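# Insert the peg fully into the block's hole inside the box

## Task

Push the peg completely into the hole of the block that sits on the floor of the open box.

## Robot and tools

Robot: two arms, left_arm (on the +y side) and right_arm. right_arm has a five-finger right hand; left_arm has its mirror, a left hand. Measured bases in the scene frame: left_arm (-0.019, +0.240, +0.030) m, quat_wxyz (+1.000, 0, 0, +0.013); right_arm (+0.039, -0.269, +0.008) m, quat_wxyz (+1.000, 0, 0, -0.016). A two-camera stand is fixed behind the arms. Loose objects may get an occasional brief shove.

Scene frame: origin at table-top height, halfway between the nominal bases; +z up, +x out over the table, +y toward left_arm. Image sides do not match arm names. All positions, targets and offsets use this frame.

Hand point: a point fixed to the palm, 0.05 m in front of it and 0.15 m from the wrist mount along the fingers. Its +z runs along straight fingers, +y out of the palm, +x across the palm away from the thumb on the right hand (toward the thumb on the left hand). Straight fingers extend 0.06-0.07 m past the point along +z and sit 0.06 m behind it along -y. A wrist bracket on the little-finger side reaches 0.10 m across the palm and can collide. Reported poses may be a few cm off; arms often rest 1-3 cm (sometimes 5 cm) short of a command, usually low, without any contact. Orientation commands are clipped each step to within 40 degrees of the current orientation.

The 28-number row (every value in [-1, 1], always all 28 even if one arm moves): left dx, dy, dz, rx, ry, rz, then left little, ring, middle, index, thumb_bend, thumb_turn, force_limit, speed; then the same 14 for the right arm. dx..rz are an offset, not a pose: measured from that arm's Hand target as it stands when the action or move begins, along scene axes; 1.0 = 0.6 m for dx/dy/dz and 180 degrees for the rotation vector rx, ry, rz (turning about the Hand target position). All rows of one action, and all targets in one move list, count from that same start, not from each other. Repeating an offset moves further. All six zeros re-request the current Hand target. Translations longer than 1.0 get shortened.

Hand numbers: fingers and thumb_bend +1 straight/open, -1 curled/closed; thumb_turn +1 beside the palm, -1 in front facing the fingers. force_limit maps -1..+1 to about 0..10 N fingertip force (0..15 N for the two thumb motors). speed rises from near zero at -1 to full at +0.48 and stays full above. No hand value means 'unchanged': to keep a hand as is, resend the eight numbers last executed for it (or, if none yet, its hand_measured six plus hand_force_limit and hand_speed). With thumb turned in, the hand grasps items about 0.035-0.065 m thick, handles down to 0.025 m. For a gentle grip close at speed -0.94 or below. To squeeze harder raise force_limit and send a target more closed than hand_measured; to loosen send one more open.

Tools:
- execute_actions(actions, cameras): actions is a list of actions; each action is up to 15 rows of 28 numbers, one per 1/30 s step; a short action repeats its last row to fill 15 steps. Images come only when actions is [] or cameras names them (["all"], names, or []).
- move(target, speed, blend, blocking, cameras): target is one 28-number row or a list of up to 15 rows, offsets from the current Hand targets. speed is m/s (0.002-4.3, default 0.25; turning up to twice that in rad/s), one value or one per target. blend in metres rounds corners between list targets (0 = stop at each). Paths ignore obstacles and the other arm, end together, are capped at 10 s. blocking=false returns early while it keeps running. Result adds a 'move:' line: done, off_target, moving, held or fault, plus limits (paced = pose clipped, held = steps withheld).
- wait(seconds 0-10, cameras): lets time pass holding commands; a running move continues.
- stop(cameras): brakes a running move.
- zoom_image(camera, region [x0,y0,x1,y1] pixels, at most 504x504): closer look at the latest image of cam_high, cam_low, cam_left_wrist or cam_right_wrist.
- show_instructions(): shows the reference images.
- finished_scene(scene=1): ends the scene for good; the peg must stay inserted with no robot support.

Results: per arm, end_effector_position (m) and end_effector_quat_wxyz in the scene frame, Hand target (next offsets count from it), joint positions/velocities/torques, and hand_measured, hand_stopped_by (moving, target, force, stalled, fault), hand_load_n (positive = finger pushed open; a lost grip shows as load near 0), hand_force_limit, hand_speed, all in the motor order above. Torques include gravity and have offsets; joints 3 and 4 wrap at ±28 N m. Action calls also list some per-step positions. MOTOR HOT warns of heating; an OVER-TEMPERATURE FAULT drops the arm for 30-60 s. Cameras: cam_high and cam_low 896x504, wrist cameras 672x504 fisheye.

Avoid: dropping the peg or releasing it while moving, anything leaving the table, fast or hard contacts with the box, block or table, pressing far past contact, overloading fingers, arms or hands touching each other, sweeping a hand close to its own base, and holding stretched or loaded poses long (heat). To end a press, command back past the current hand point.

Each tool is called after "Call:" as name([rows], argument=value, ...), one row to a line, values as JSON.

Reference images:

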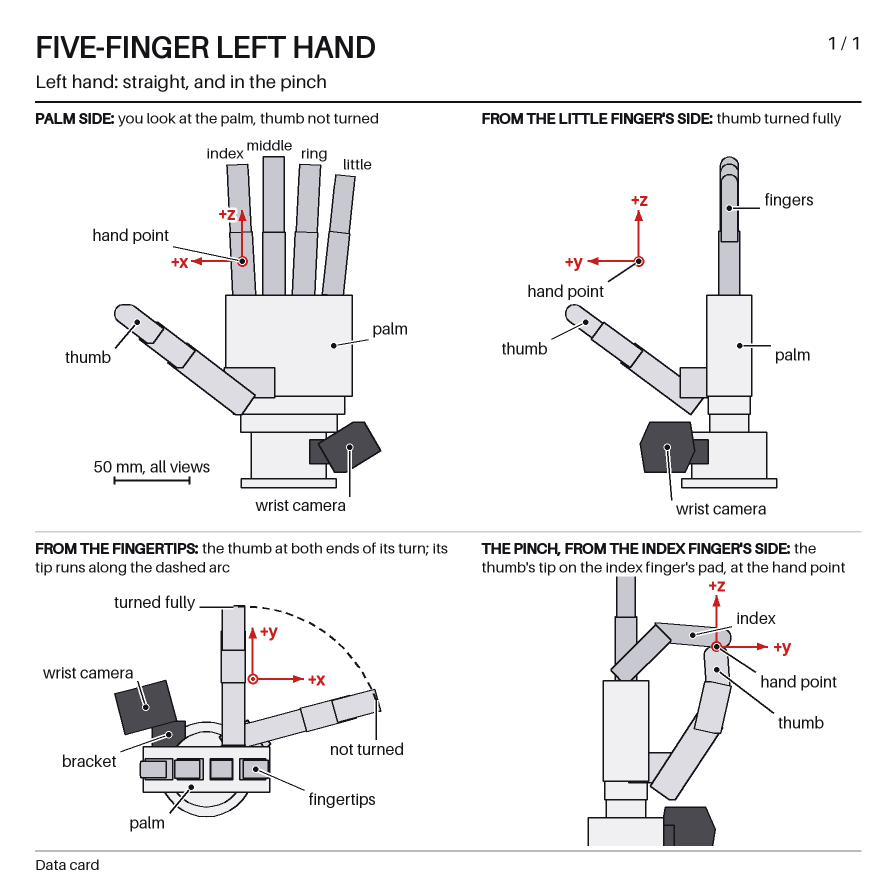

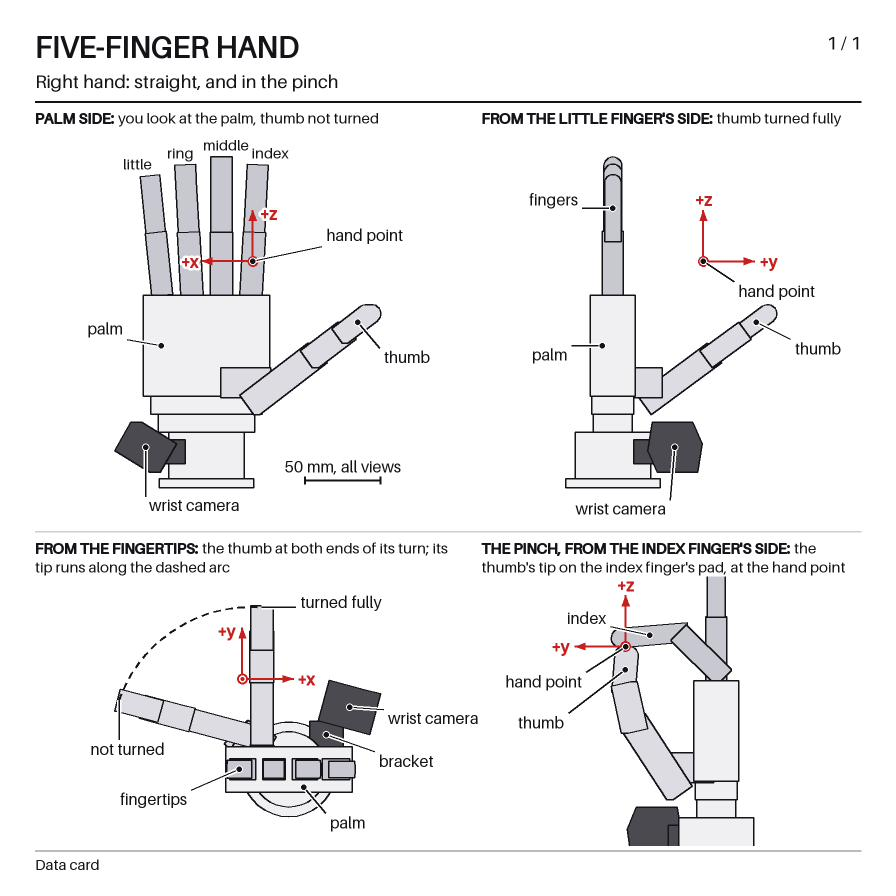

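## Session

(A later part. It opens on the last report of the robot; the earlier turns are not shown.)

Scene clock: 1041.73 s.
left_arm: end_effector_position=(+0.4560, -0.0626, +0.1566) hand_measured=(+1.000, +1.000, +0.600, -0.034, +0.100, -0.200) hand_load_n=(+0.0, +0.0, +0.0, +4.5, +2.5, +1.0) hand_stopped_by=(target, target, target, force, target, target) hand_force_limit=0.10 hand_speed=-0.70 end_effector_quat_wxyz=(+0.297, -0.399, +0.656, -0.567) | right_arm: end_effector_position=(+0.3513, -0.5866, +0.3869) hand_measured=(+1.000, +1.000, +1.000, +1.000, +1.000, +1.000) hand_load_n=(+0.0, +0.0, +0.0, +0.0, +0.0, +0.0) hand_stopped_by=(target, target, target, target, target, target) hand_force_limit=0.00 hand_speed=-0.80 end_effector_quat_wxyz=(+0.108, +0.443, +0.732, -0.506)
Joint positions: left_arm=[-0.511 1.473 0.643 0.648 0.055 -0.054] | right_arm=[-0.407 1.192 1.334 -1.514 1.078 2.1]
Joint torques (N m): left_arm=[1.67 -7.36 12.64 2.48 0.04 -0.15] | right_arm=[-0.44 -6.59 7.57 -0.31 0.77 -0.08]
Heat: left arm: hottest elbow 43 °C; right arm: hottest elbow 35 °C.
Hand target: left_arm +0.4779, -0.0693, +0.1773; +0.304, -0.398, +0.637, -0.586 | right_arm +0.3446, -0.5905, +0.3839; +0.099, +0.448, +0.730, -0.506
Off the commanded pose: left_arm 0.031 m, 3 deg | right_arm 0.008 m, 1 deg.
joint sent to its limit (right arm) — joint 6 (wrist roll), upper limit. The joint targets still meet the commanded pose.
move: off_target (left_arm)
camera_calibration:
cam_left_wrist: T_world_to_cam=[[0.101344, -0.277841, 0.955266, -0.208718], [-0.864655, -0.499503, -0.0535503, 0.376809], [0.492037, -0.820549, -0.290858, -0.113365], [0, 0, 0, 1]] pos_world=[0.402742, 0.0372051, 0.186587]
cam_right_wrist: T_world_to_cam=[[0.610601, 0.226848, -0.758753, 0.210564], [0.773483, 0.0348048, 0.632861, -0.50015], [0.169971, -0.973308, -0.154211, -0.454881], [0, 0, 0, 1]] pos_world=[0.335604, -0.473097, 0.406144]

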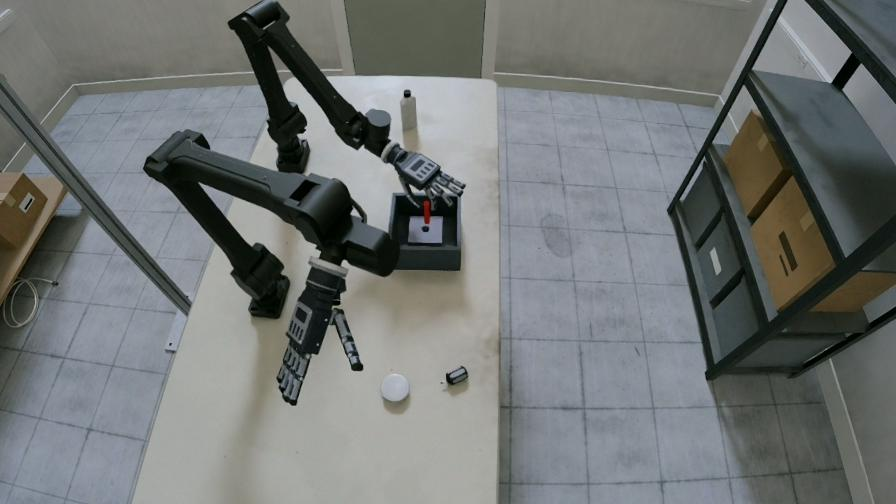

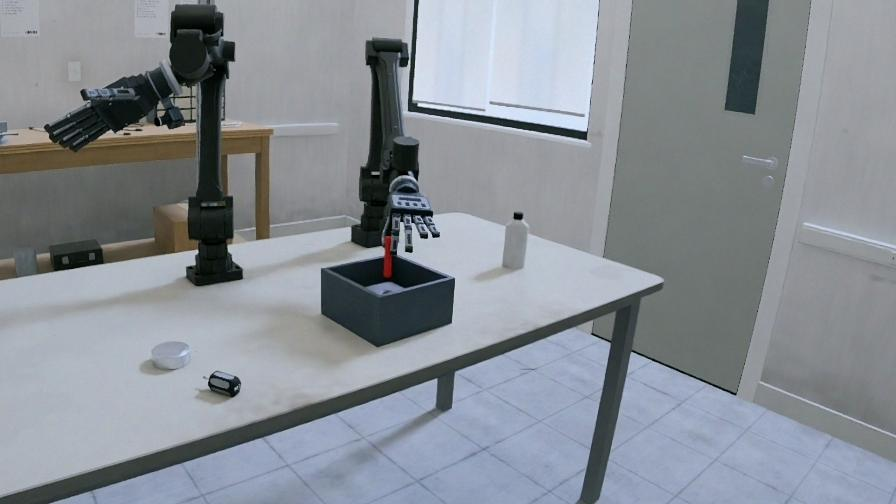

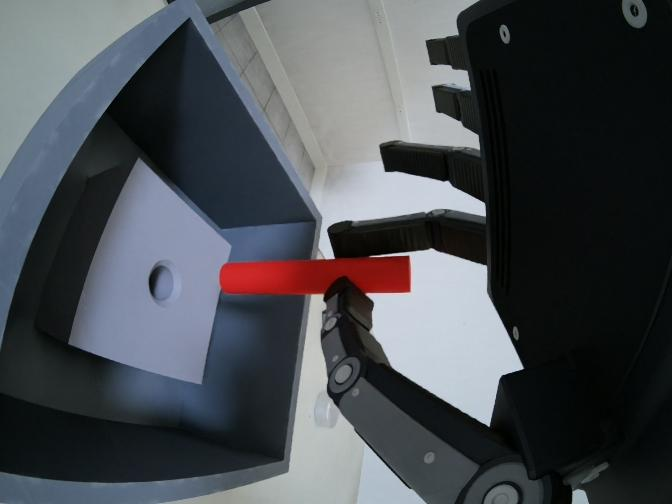

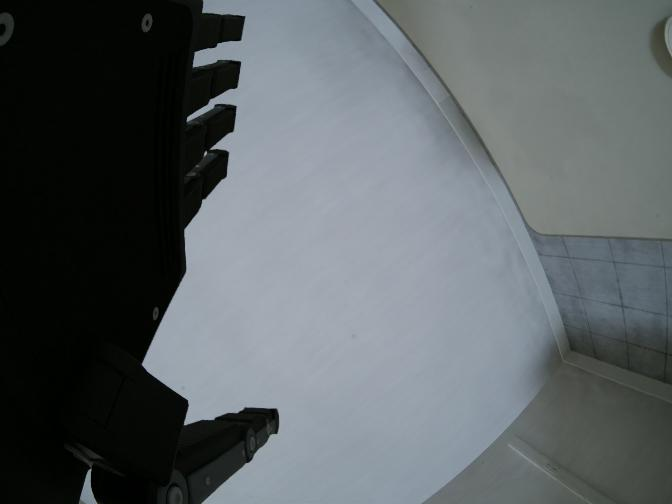

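Call:
move(target=[-0.0077,0.0022,-0.0538,0,0,0, 1,1,0.6,-0.25,0.1,-0.2,0.1,-0.7, 0,0,0,0,0,0, 1,1,1,1,1,1,0,-0.8], speed=0.06, cameras=["all"])

Call:
zoom_image(camera="cam_left_wrist", region=[0, 100, 440, 430])

Call:
zoom_image(camera="cam_high", region=[390, 190, 470, 280])

Call:
zoom_image(camera="cam_low", region=[340, 220, 430, 320])

Scene clock: 1086.43 s.
left_arm: end_effector_position=(+0.4654, -0.0676, +0.1427) hand_measured=(+1.000, +1.000, +0.600, -0.034, +0.100, -0.200) hand_load_n=(+0.0, +0.0, +0.0, +4.5, +2.5, +1.0) hand_stopped_by=(target, target, target, force, target, target) hand_force_limit=0.10 hand_speed=-0.70 end_effector_quat_wxyz=(+0.303, -0.393, +0.647, -0.579) | right_arm: end_effector_position=(+0.3513, -0.5866, +0.3869) hand_measured=(+1.000, +1.000, +1.000, +1.000, +1.000, +1.000) hand_load_n=(+0.0, +0.0, +0.0, +0.0, -0.5, -0.5) hand_stopped_by=(target, target, target, target, target, target) hand_force_limit=0.00 hand_speed=-0.80 end_effector_quat_wxyz=(+0.108, +0.443, +0.732, -0.506)
Joint positions: left_arm=[-0.511 1.551 0.643 0.762 0.055 -0.055] | right_arm=[-0.407 1.192 1.334 -1.514 1.078 2.1]
Joint torques (N m): left_arm=[1.55 -8 8.88 2.41 -0.11 -0.16] | right_arm=[-0.56 -6.48 7.57 -0.18 0.78 -0.02]
Heat: left arm: hottest elbow 42 °C; right arm: hottest elbow 35 °C.
Hand target: left_arm +0.4733, -0.0680, +0.1451; +0.304, -0.398, +0.637, -0.586 | right_arm +0.3446, -0.5905, +0.3839; +0.099, +0.448, +0.730, -0.506
Off the commanded pose: left_arm 0.008 m, 1 deg | right_arm 0.008 m, 1 deg.
joint sent to its limit (right arm) — joint 6 (wrist roll), upper limit. The joint targets still meet the commanded pose.
move: done
camera_calibration:
cam_left_wrist: T_world_to_cam=[[0.0716514, -0.26124, 0.962611, -0.183971], [-0.86265, -0.500697, -0.0716718, 0.383221], [0.5007, -0.825261, -0.261234, -0.134679], [0, 0, 0, 1]] pos_world=[0.411201, 0.0326719, 0.169376]
cam_right_wrist: T_world_to_cam=[[0.610601, 0.226848, -0.758753, 0.210564], [0.773483, 0.0348048, 0.632861, -0.50015], [0.169971, -0.973308, -0.154211, -0.454881], [0, 0, 0, 1]] pos_world=[0.335604, -0.473097, 0.406144]

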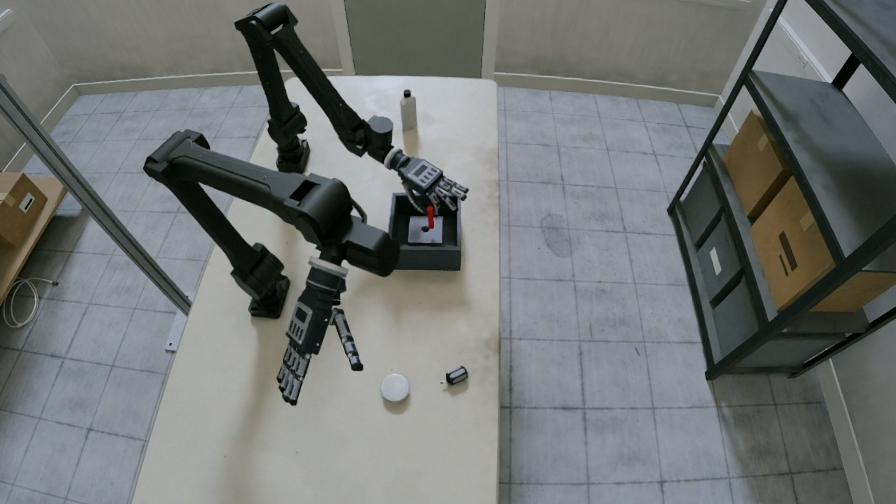

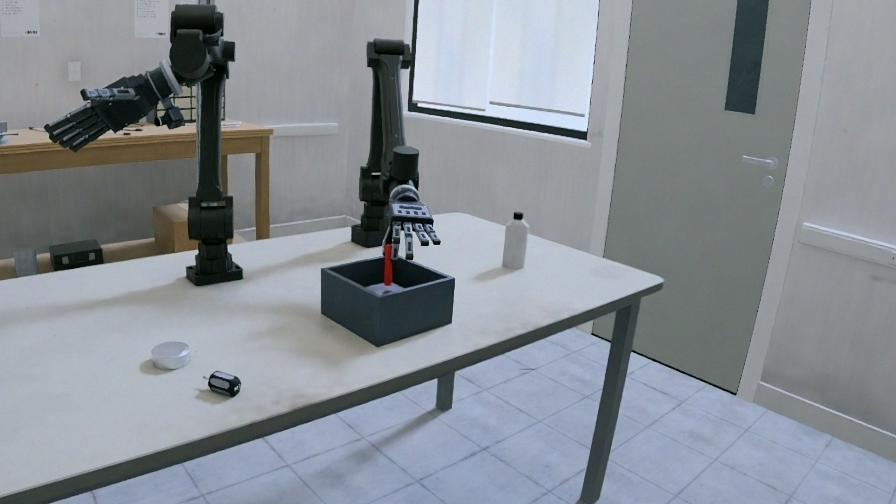

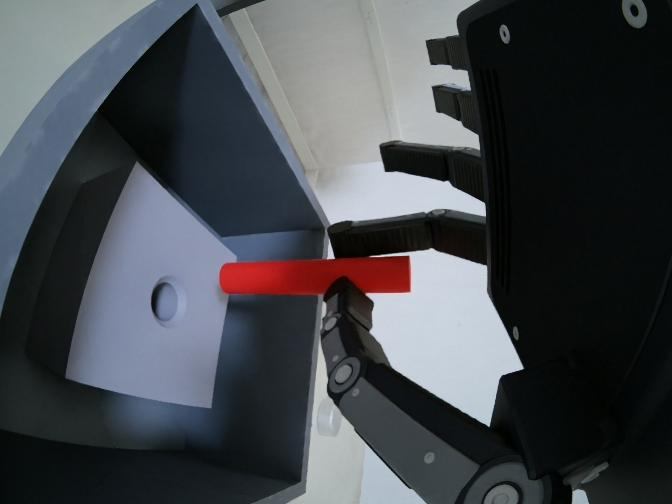

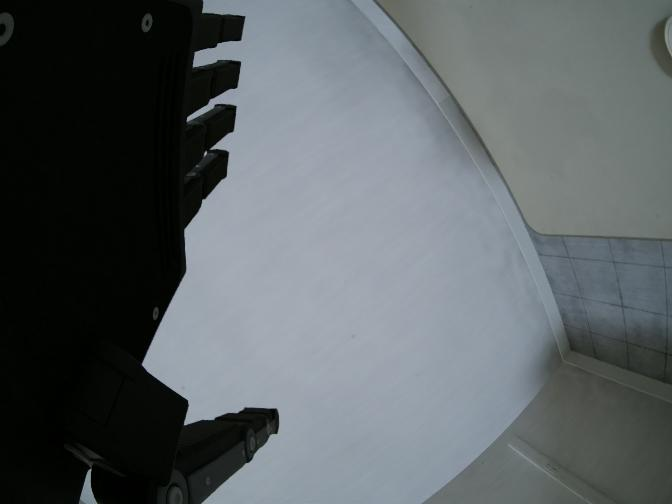

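Scaled by 1.145 from the camera's 672x504 image, which has a finer 960x720 frame.

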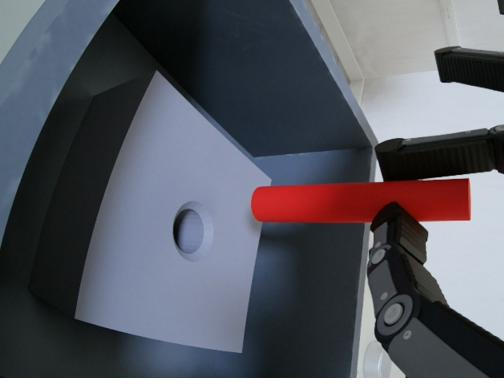

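Scaled by 5.600 from the camera's 896x504 image, which has a finer 1280x720 frame.

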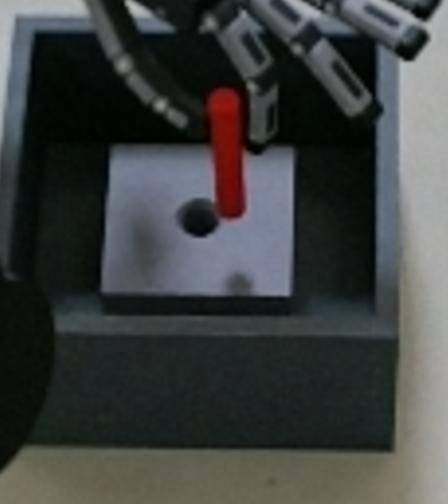

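Scaled by 5.040 from the camera's 896x504 image, which has a finer 1280x720 frame.

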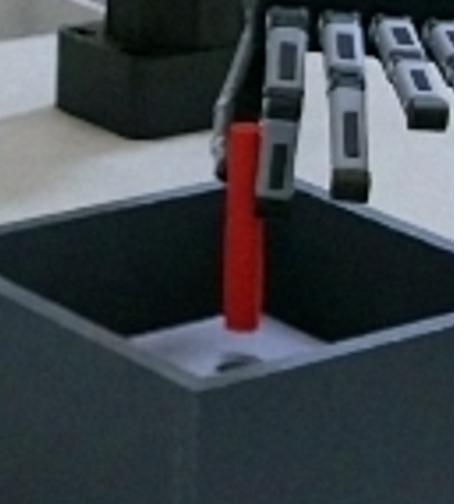

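Call:
move(target=[-0.0217,0.015,-0.02,0,0,0, 1,1,0.6,-0.25,0.1,-0.2,0.1,-0.7, 0,0,0,0,0,0, 1,1,1,1,1,1,0,-0.8], speed=0.05, cameras=["all"])

Call:
zoom_image(camera="cam_left_wrist", region=[100, 180, 340, 380])

Call:
zoom_image(camera="cam_high", region=[390, 190, 470, 280])

Call:
zoom_image(camera="cam_low", region=[340, 220, 430, 320])

Scene clock: 1149.97 s.
left_arm: end_effector_position=(+0.4599, -0.0641, +0.1416) hand_measured=(+1.000, +1.000, +0.600, -0.034, +0.100, -0.200) hand_load_n=(+0.0, +0.0, +0.0, +5.0, +2.5, +0.5) hand_stopped_by=(target, target, target, force, target, target) hand_force_limit=0.10 hand_speed=-0.70 end_effector_quat_wxyz=(+0.308, -0.389, +0.641, -0.586) | right_arm: end_effector_position=(+0.3513, -0.5866, +0.3869) hand_measured=(+1.000, +1.000, +1.000, +1.000, +1.000, +1.000) hand_load_n=(+0.0, +0.0, +0.0, -0.5, +0.0, -0.5) hand_stopped_by=(target, target, target, target, target, target) hand_force_limit=0.00 hand_speed=-0.80 end_effector_quat_wxyz=(+0.108, +0.443, +0.732, -0.506)
Joint positions: left_arm=[-0.51 1.553 0.614 0.814 0.056 -0.055] | right_arm=[-0.407 1.192 1.334 -1.514 1.078 2.1]
Joint torques (N m): left_arm=[1.79 -7.53 6.61 2.5 0.07 -0.15] | right_arm=[0.03 -6.42 7.5 -0.36 0.75 -0.04]
Heat: left arm: hottest elbow 40 °C; right arm: hottest elbow 36 °C.
Hand target: left_arm +0.4603, -0.0591, +0.1332; +0.304, -0.398, +0.637, -0.586 | right_arm +0.3446, -0.5905, +0.3839; +0.099, +0.448, +0.730, -0.506
Off the commanded pose: left_arm 0.010 m, 1 deg | right_arm 0.008 m, 1 deg.
joint sent to its limit (right arm) — joint 6 (wrist roll), upper limit. The joint targets still meet the commanded pose.
move: done
camera_calibration:
cam_left_wrist: T_world_to_cam=[[0.052639, -0.251036, 0.966545, -0.172716], [-0.860903, -0.501876, -0.0834644, 0.380891], [0.506039, -0.827708, -0.242536, -0.13465], [0, 0, 0, 1]] pos_world=[0.405139, 0.0363515, 0.166071]
cam_right_wrist: T_world_to_cam=[[0.610601, 0.226848, -0.758753, 0.210564], [0.773483, 0.0348048, 0.632861, -0.50015], [0.169971, -0.973308, -0.154211, -0.454881], [0, 0, 0, 1]] pos_world=[0.335604, -0.473097, 0.406144]

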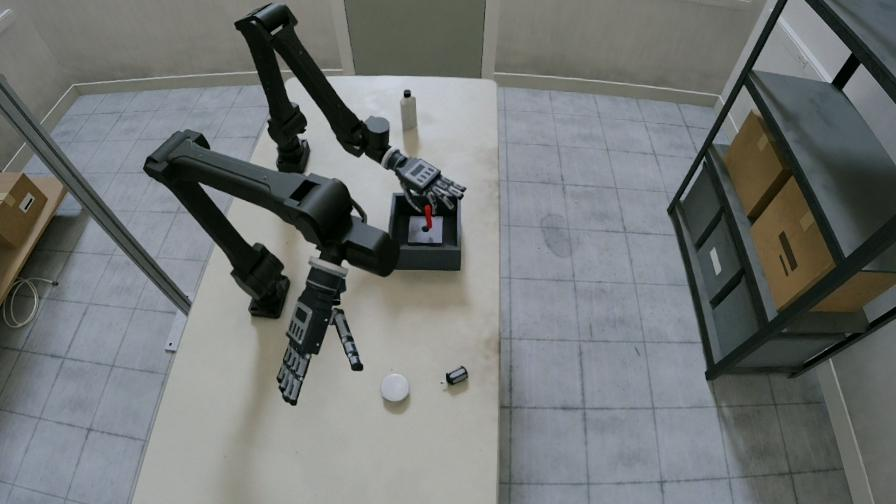

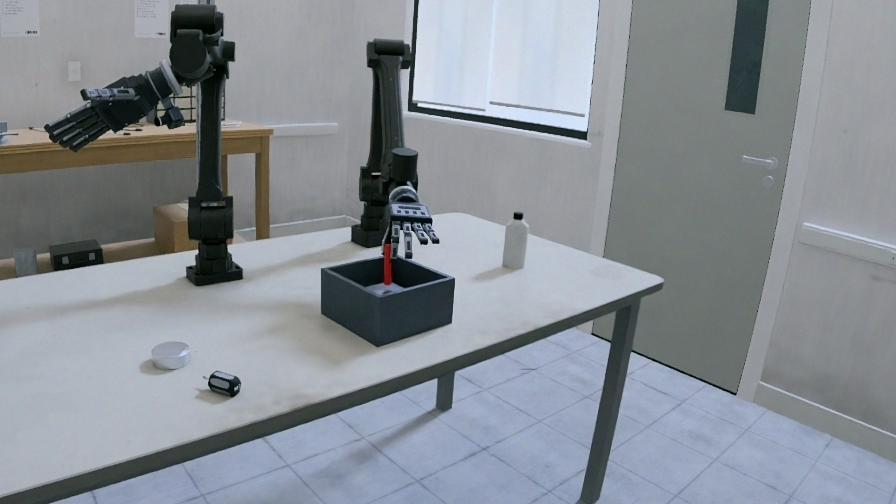

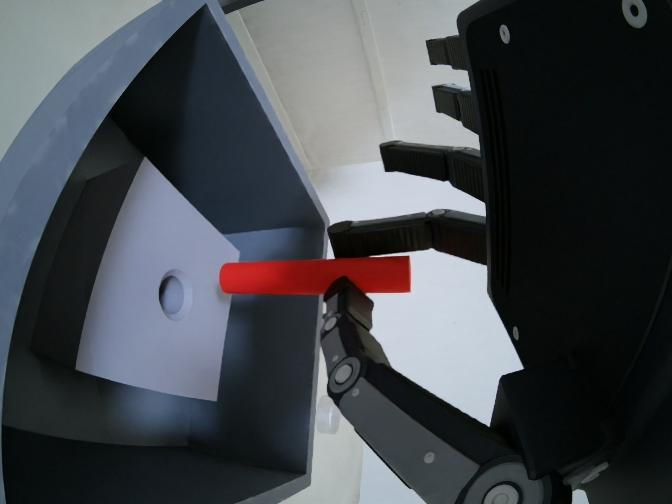

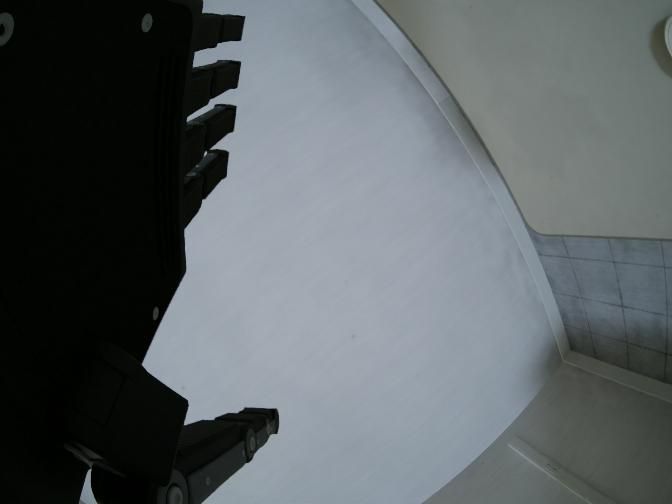

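Scaled by 2.100 from the camera's 672x504 image, which has a finer 960x720 frame.

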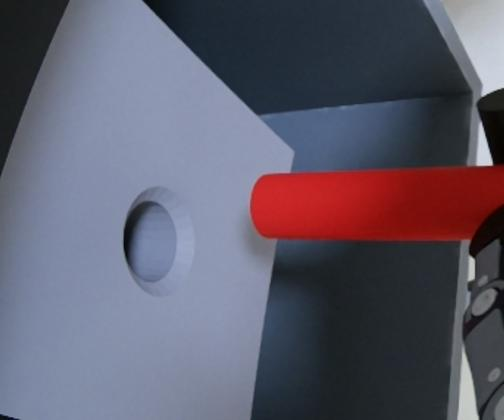

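Scaled by 5.600 from the camera's 896x504 image, which has a finer 1280x720 frame.

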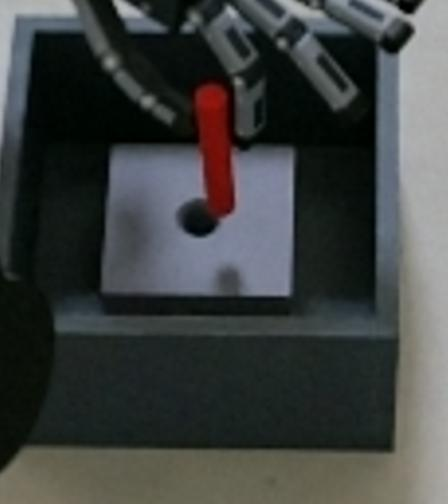

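Scaled by 5.040 from the camera's 896x504 image, which has a finer 1280x720 frame.

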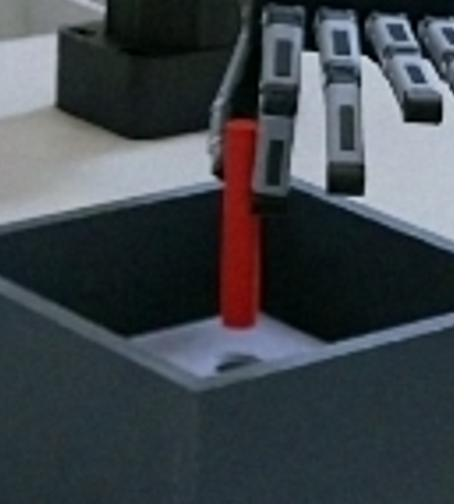

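Call:
move(target=[-0.016,0.0155,-0.0187,0.0096,0.018,0, 1,1,0.6,-0.25,0.1,-0.2,0.1,-0.7, 0,0,0,0,0,0, 1,1,1,1,1,1,0,-0.8], speed=0.05, cameras=["cam_high","cam_low","cam_left_wrist"])

Call:
zoom_image(camera="cam_left_wrist", region=[100, 180, 340, 380])

Call:
zoom_image(camera="cam_high", region=[390, 190, 470, 280])

Call:
zoom_image(camera="cam_low", region=[340, 220, 430, 320])

Scene clock: 1202.57 s.
left_arm: end_effector_position=(+0.4530, -0.0562, +0.1246) hand_measured=(+1.000, +1.000, +0.600, -0.034, +0.100, -0.200) hand_load_n=(+0.0, +0.0, +0.0, +5.0, +2.5, +1.0) hand_stopped_by=(target, target, target, force, target, target) hand_force_limit=0.10 hand_speed=-0.70 end_effector_quat_wxyz=(+0.297, -0.400, +0.655, -0.569) | right_arm: end_effector_position=(+0.3513, -0.5866, +0.3869) hand_measured=(+1.000, +1.000, +1.000, +1.000, +1.000, +1.000) hand_load_n=(+0.0, +0.0, +0.0, +0.0, +0.0, +0.0) hand_stopped_by=(target, target, target, target, target, target) hand_force_limit=0.00 hand_speed=-0.80 end_effector_quat_wxyz=(+0.108, +0.443, +0.732, -0.506)
Joint positions: left_arm=[-0.5 1.553 0.6 0.774 0.066 -0.055] | right_arm=[-0.407 1.192 1.334 -1.514 1.078 2.1]
Joint torques (N m): left_arm=[1.55 -9.82 6.56 1.26 0.07 -0.12] | right_arm=[-0.85 -6.59 7.5 -0.39 0.76 -0.02]
Heat: left arm: hottest elbow 38 °C; right arm: hottest elbow 36 °C.
Hand target: left_arm +0.4507, -0.0497, +0.1219; +0.292, -0.410, +0.654, -0.565 | right_arm +0.3446, -0.5905, +0.3839; +0.099, +0.448, +0.730, -0.506
Off the commanded pose: left_arm 0.007 m, 1 deg | right_arm 0.008 m, 1 deg.
joint sent to its limit (right arm) — joint 6 (wrist roll), upper limit. The joint targets still meet the commanded pose.
move: done
camera_calibration:
cam_left_wrist: T_world_to_cam=[[0.0999444, -0.273983, 0.956527, -0.175384], [-0.86402, -0.500648, -0.0531246, 0.375314], [0.493438, -0.821149, -0.286764, -0.117214], [0, 0, 0, 1]] pos_world=[0.399645, 0.0435974, 0.154085]
Images, in order (width x height): cam_high 896x504, cam_low 896x504, cam_left_wrist 672x504.

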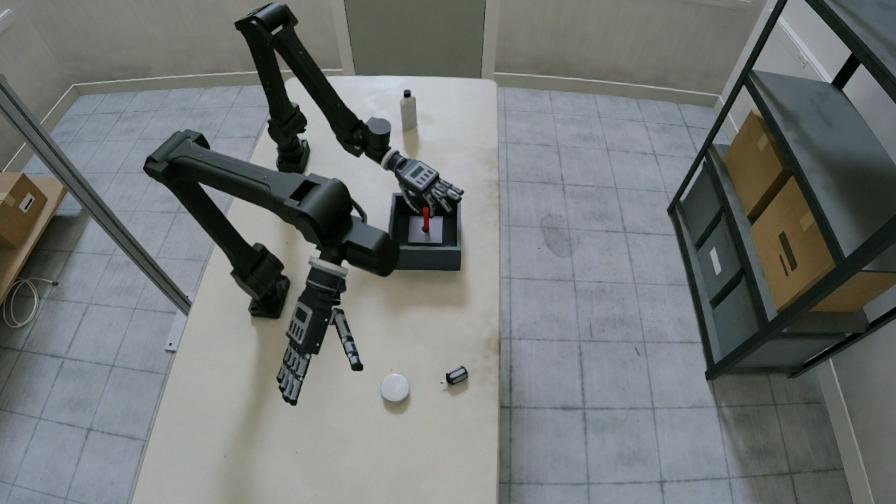

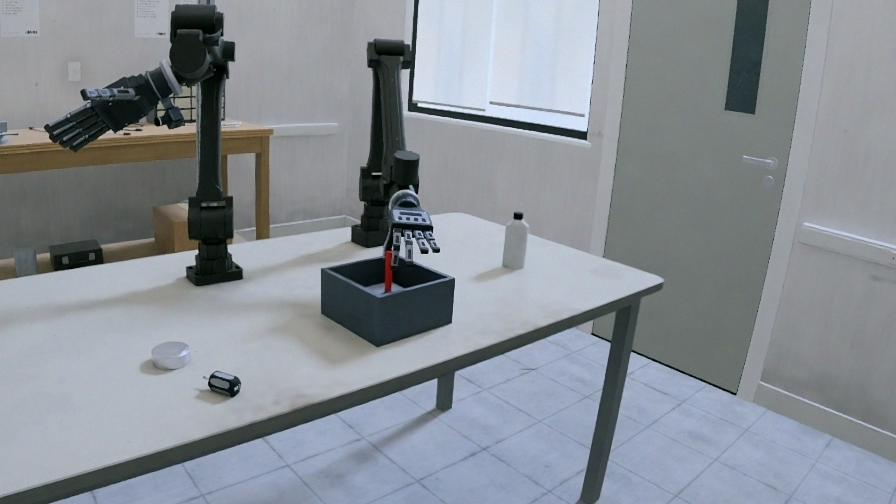

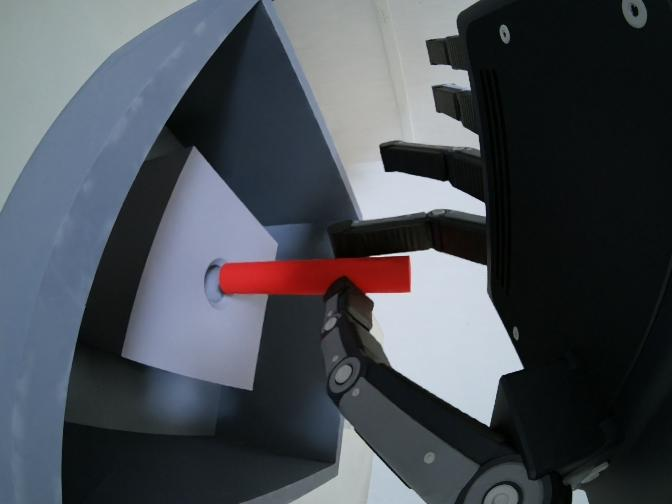

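Scaled by 2.100 from the camera's 672x504 image, which has a finer 960x720 frame.

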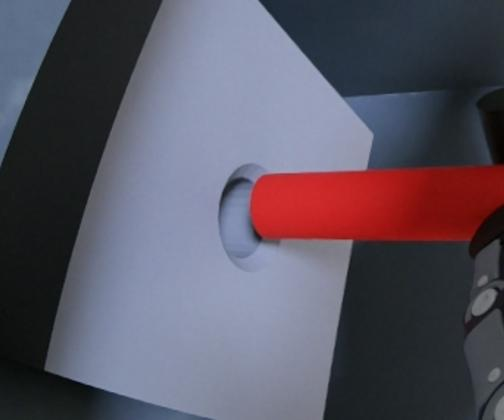

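Scaled by 5.600 from the camera's 896x504 image, which has a finer 1280x720 frame.

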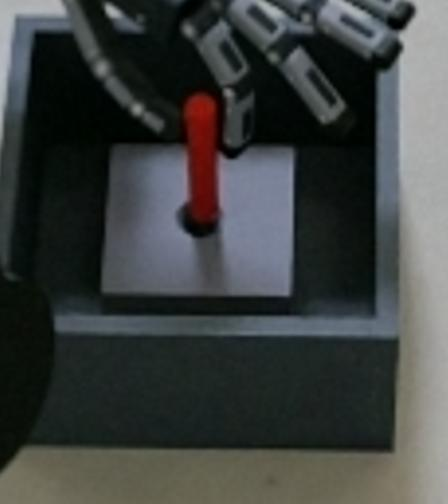

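Scaled by 5.040 from the camera's 896x504 image, which has a finer 1280x720 frame.

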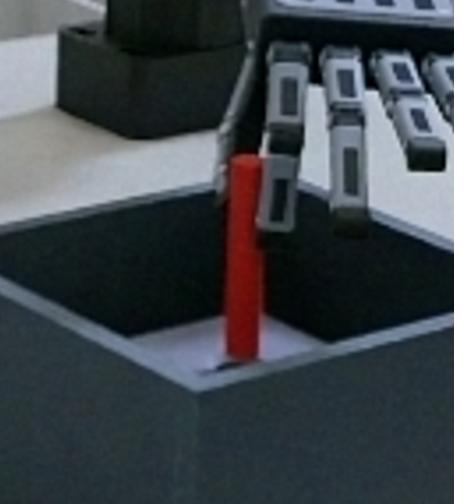

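Call:
move([
  [-0.0035,-0.0017,0,0,0,0, 1,1,0.6,-0.25,0.1,-0.2,0.1,-0.7, 0,0,0,0,0,0, 1,1,1,1,1,1,0,-0.8],
  [-0.0035,-0.0017,-0.022,0,0,0, 1,1,0.6,-0.25,0.1,-0.2,0.1,-0.7, 0,0,0,0,0,0, 1,1,1,1,1,1,0,-0.8],
], speed=0.04, cameras=["cam_high","cam_low","cam_left_wrist"])

Call:
zoom_image(camera="cam_left_wrist", region=[100, 180, 340, 380])

Call:
zoom_image(camera="cam_high", region=[390, 190, 470, 280])

Call:
zoom_image(camera="cam_low", region=[340, 220, 430, 320])

Scene clock: 1227.87 s.
left_arm: end_effector_position=(+0.4496, -0.0545, +0.1178) hand_measured=(+1.000, +1.000, +0.600, -0.034, +0.100, -0.200) hand_load_n=(+0.0, -0.5, +0.0, +4.5, +2.5, +1.0) hand_stopped_by=(target, target, target, force, target, target) hand_force_limit=0.10 hand_speed=-0.70 end_effector_quat_wxyz=(+0.295, -0.401, +0.657, -0.566) | right_arm: end_effector_position=(+0.3513, -0.5866, +0.3869) hand_measured=(+1.000, +1.000, +1.000, +1.000, +1.000, +1.000) hand_load_n=(+0.0, +0.0, +0.0, +0.0, +0.0, +0.0) hand_stopped_by=(target, target, target, target, target, target) hand_force_limit=0.00 hand_speed=-0.80 end_effector_quat_wxyz=(+0.108, +0.443, +0.732, -0.506)
Joint positions: left_arm=[-0.5 1.561 0.589 0.785 0.066 -0.055] | right_arm=[-0.407 1.192 1.334 -1.514 1.078 2.1]
Joint torques (N m): left_arm=[1.44 -7.77 6.38 2.55 -0.13 -0.12] | right_arm=[-0.21 -6.24 7.57 -0.2 0.79 -0.03]
Heat: left arm: hottest elbow 38 °C; right arm: hottest elbow 36 °C.
Hand target: left_arm +0.4485, -0.0507, +0.1086; +0.292, -0.410, +0.654, -0.565 | right_arm +0.3446, -0.5905, +0.3839; +0.099, +0.448, +0.730, -0.506
Off the commanded pose: left_arm 0.010 m, 1 deg | right_arm 0.008 m, 1 deg.
joint sent to its limit (right arm) — joint 6 (wrist roll), upper limit. The joint targets still meet the commanded pose.
move: done
camera_calibration:
cam_left_wrist: T_world_to_cam=[[0.10677, -0.277401, 0.954803, -0.171058], [-0.864376, -0.500478, -0.0487473, 0.372553], [0.491381, -0.820104, -0.293215, -0.114252], [0, 0, 0, 1]] pos_world=[0.396431, 0.0453043, 0.147988]
Images, in order (width x height): cam_high 896x504, cam_low 896x504, cam_left_wrist 672x504.

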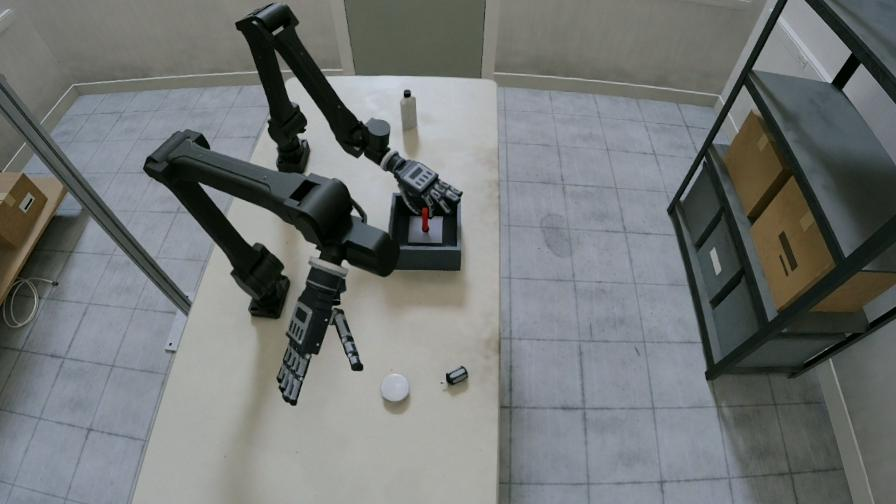

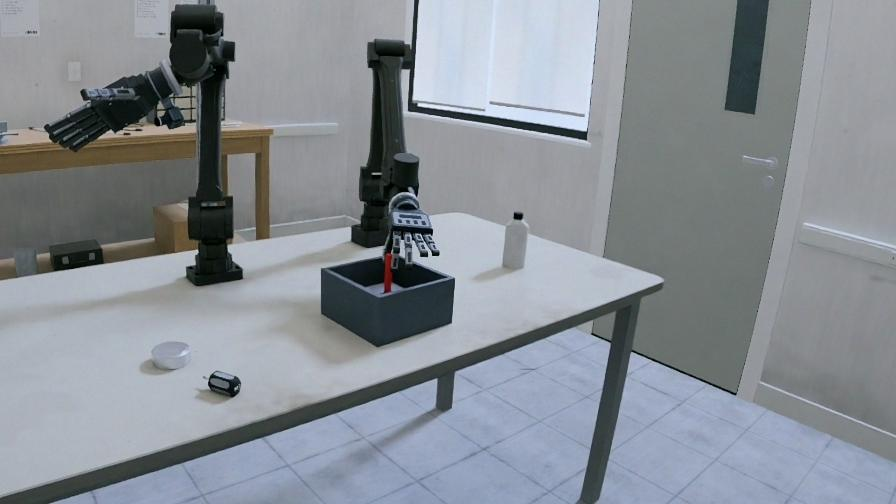

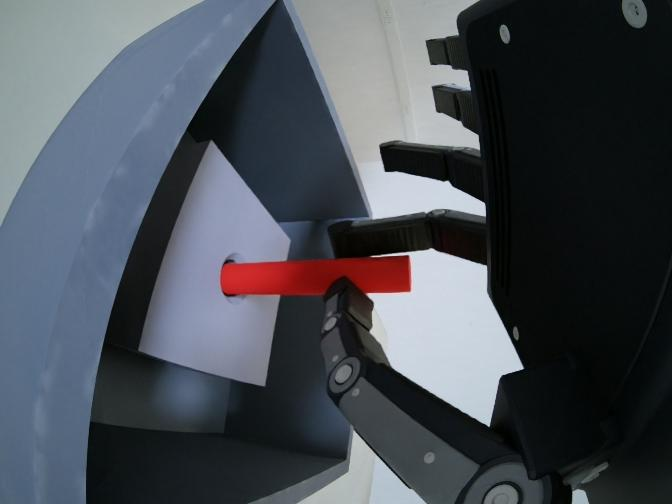

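Scaled by 2.100 from the camera's 672x504 image, which has a finer 960x720 frame.

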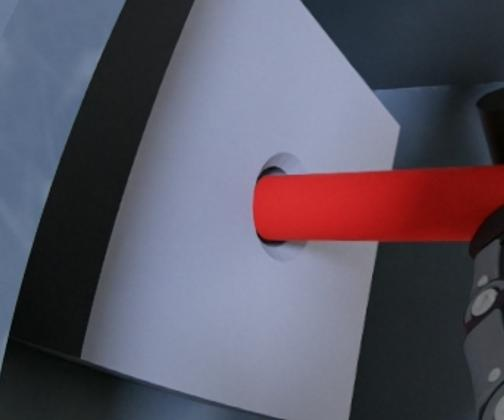

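Scaled by 5.600 from the camera's 896x504 image, which has a finer 1280x720 frame.

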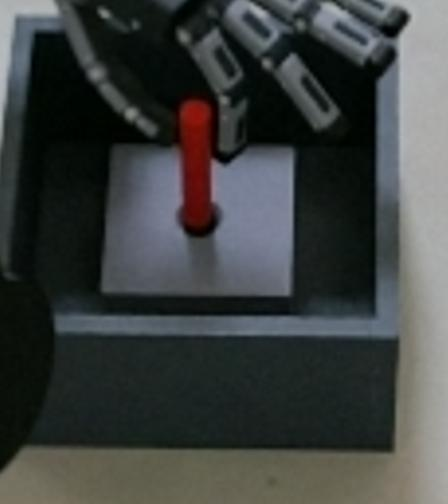

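Scaled by 5.040 from the camera's 896x504 image, which has a finer 1280x720 frame.

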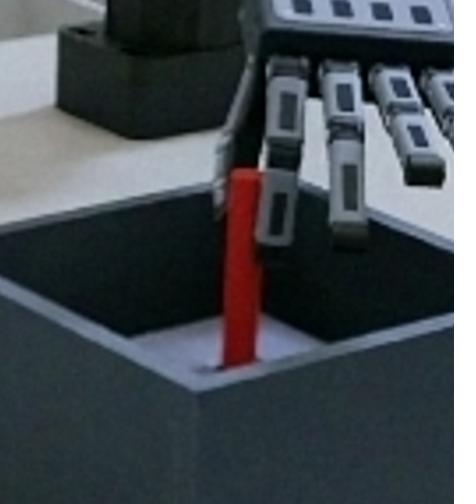

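Call:
move(target=[0,0,-0.03,0,0,0, 1,1,0.6,-0.25,0.1,-0.2,0.1,-0.7, 0,0,0,0,0,0, 1,1,1,1,1,1,0,-0.8], speed=0.04, cameras=["cam_high","cam_low","cam_left_wrist"])

Call:
zoom_image(camera="cam_left_wrist", region=[100, 180, 340, 380])

Call:
zoom_image(camera="cam_high", region=[390, 190, 470, 280])

Call:
zoom_image(camera="cam_low", region=[340, 220, 430, 320])

Scene clock: 1247.93 s.
left_arm: end_effector_position=(+0.4501, -0.0547, +0.0995) hand_measured=(+1.000, +1.000, +0.600, -0.034, +0.100, -0.200) hand_load_n=(+0.0, +0.0, +0.0, +4.5, +3.0, +0.5) hand_stopped_by=(target, target, target, force, target, target) hand_force_limit=0.10 hand_speed=-0.70 end_effector_quat_wxyz=(+0.295, -0.401, +0.657, -0.566) | right_arm: end_effector_position=(+0.3513, -0.5866, +0.3869) hand_measured=(+1.000, +1.000, +1.000, +1.000, +1.000, +1.000) hand_load_n=(+0.0, +0.0, +0.0, +0.0, +0.0, -0.5) hand_stopped_by=(target, target, target, target, target, target) hand_force_limit=0.00 hand_speed=-0.80 end_effector_quat_wxyz=(+0.108, +0.443, +0.732, -0.506)
Joint positions: left_arm=[-0.5 1.62 0.58 0.853 0.066 -0.055] | right_arm=[-0.407 1.192 1.334 -1.514 1.078 2.1]
Joint torques (N m): left_arm=[1.2 -7.88 5.85 2.47 -0.13 -0.12] | right_arm=[-0.56 -6.18 7.6 -0.16 0.75 -0.06]
Heat: left arm: hottest elbow 38 °C; right arm: hottest elbow 36 °C.
Hand target: left_arm +0.4486, -0.0508, +0.0908; +0.292, -0.410, +0.654, -0.565 | right_arm +0.3446, -0.5905, +0.3839; +0.099, +0.448, +0.730, -0.506
Off the commanded pose: left_arm 0.010 m, 1 deg | right_arm 0.008 m, 1 deg.
joint sent to its limit (right arm) — joint 6 (wrist roll), upper limit. The joint targets still meet the commanded pose.
move: done
camera_calibration:
cam_left_wrist: T_world_to_cam=[[0.10677, -0.277401, 0.954803, -0.153807], [-0.864376, -0.500478, -0.0487473, 0.371862], [0.491381, -0.820104, -0.293215, -0.120032], [0, 0, 0, 1]] pos_world=[0.396831, 0.0450043, 0.129788]
Images, in order (width x height): cam_high 896x504, cam_low 896x504, cam_left_wrist 672x504.

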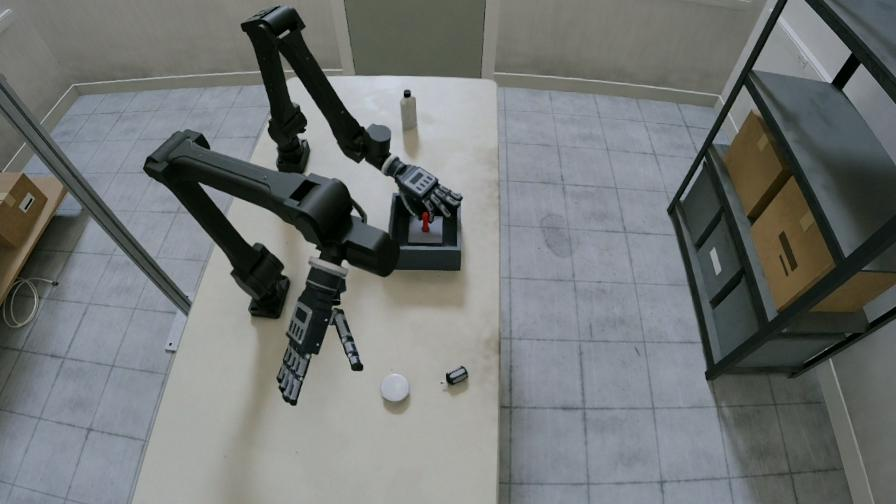

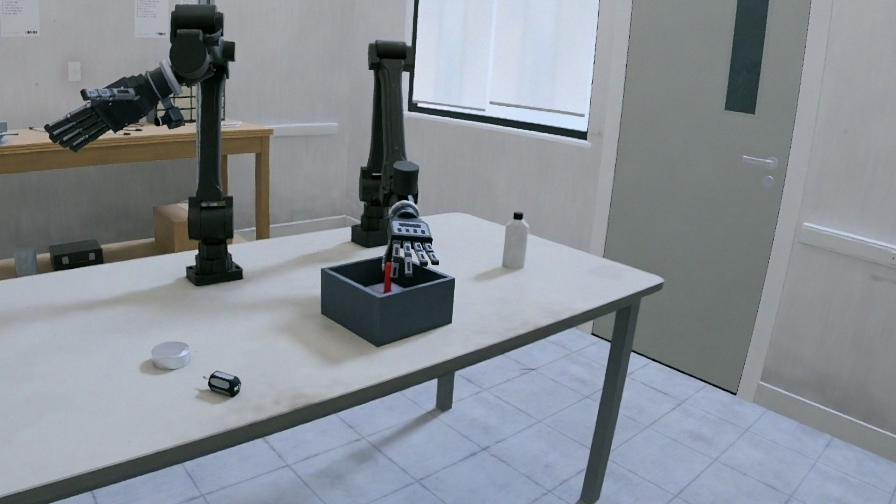

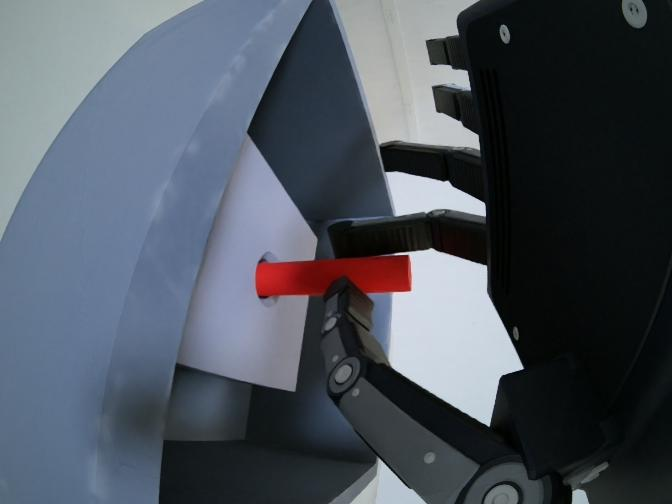

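Scaled by 2.100 from the camera's 672x504 image, which has a finer 960x720 frame.

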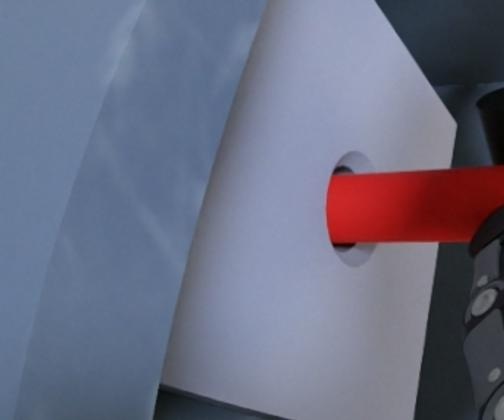

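Scaled by 5.600 from the camera's 896x504 image, which has a finer 1280x720 frame.

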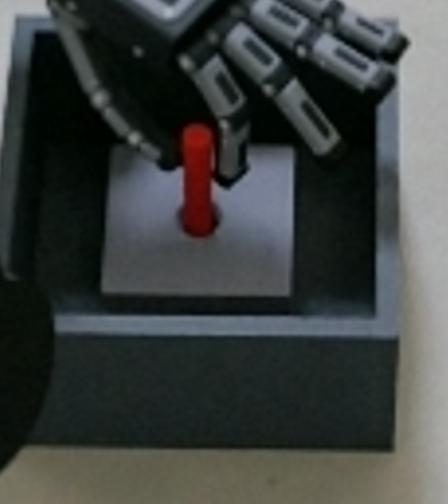

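Scaled by 5.040 from the camera's 896x504 image, which has a finer 1280x720 frame.

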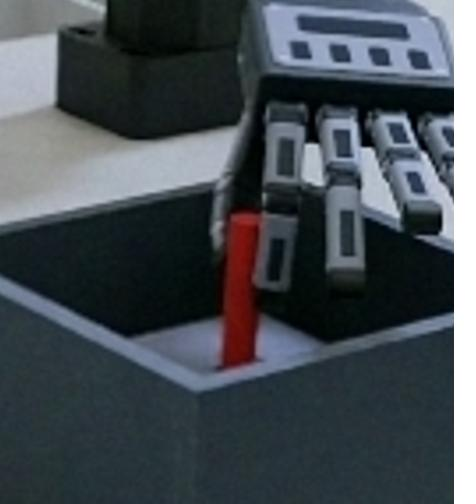

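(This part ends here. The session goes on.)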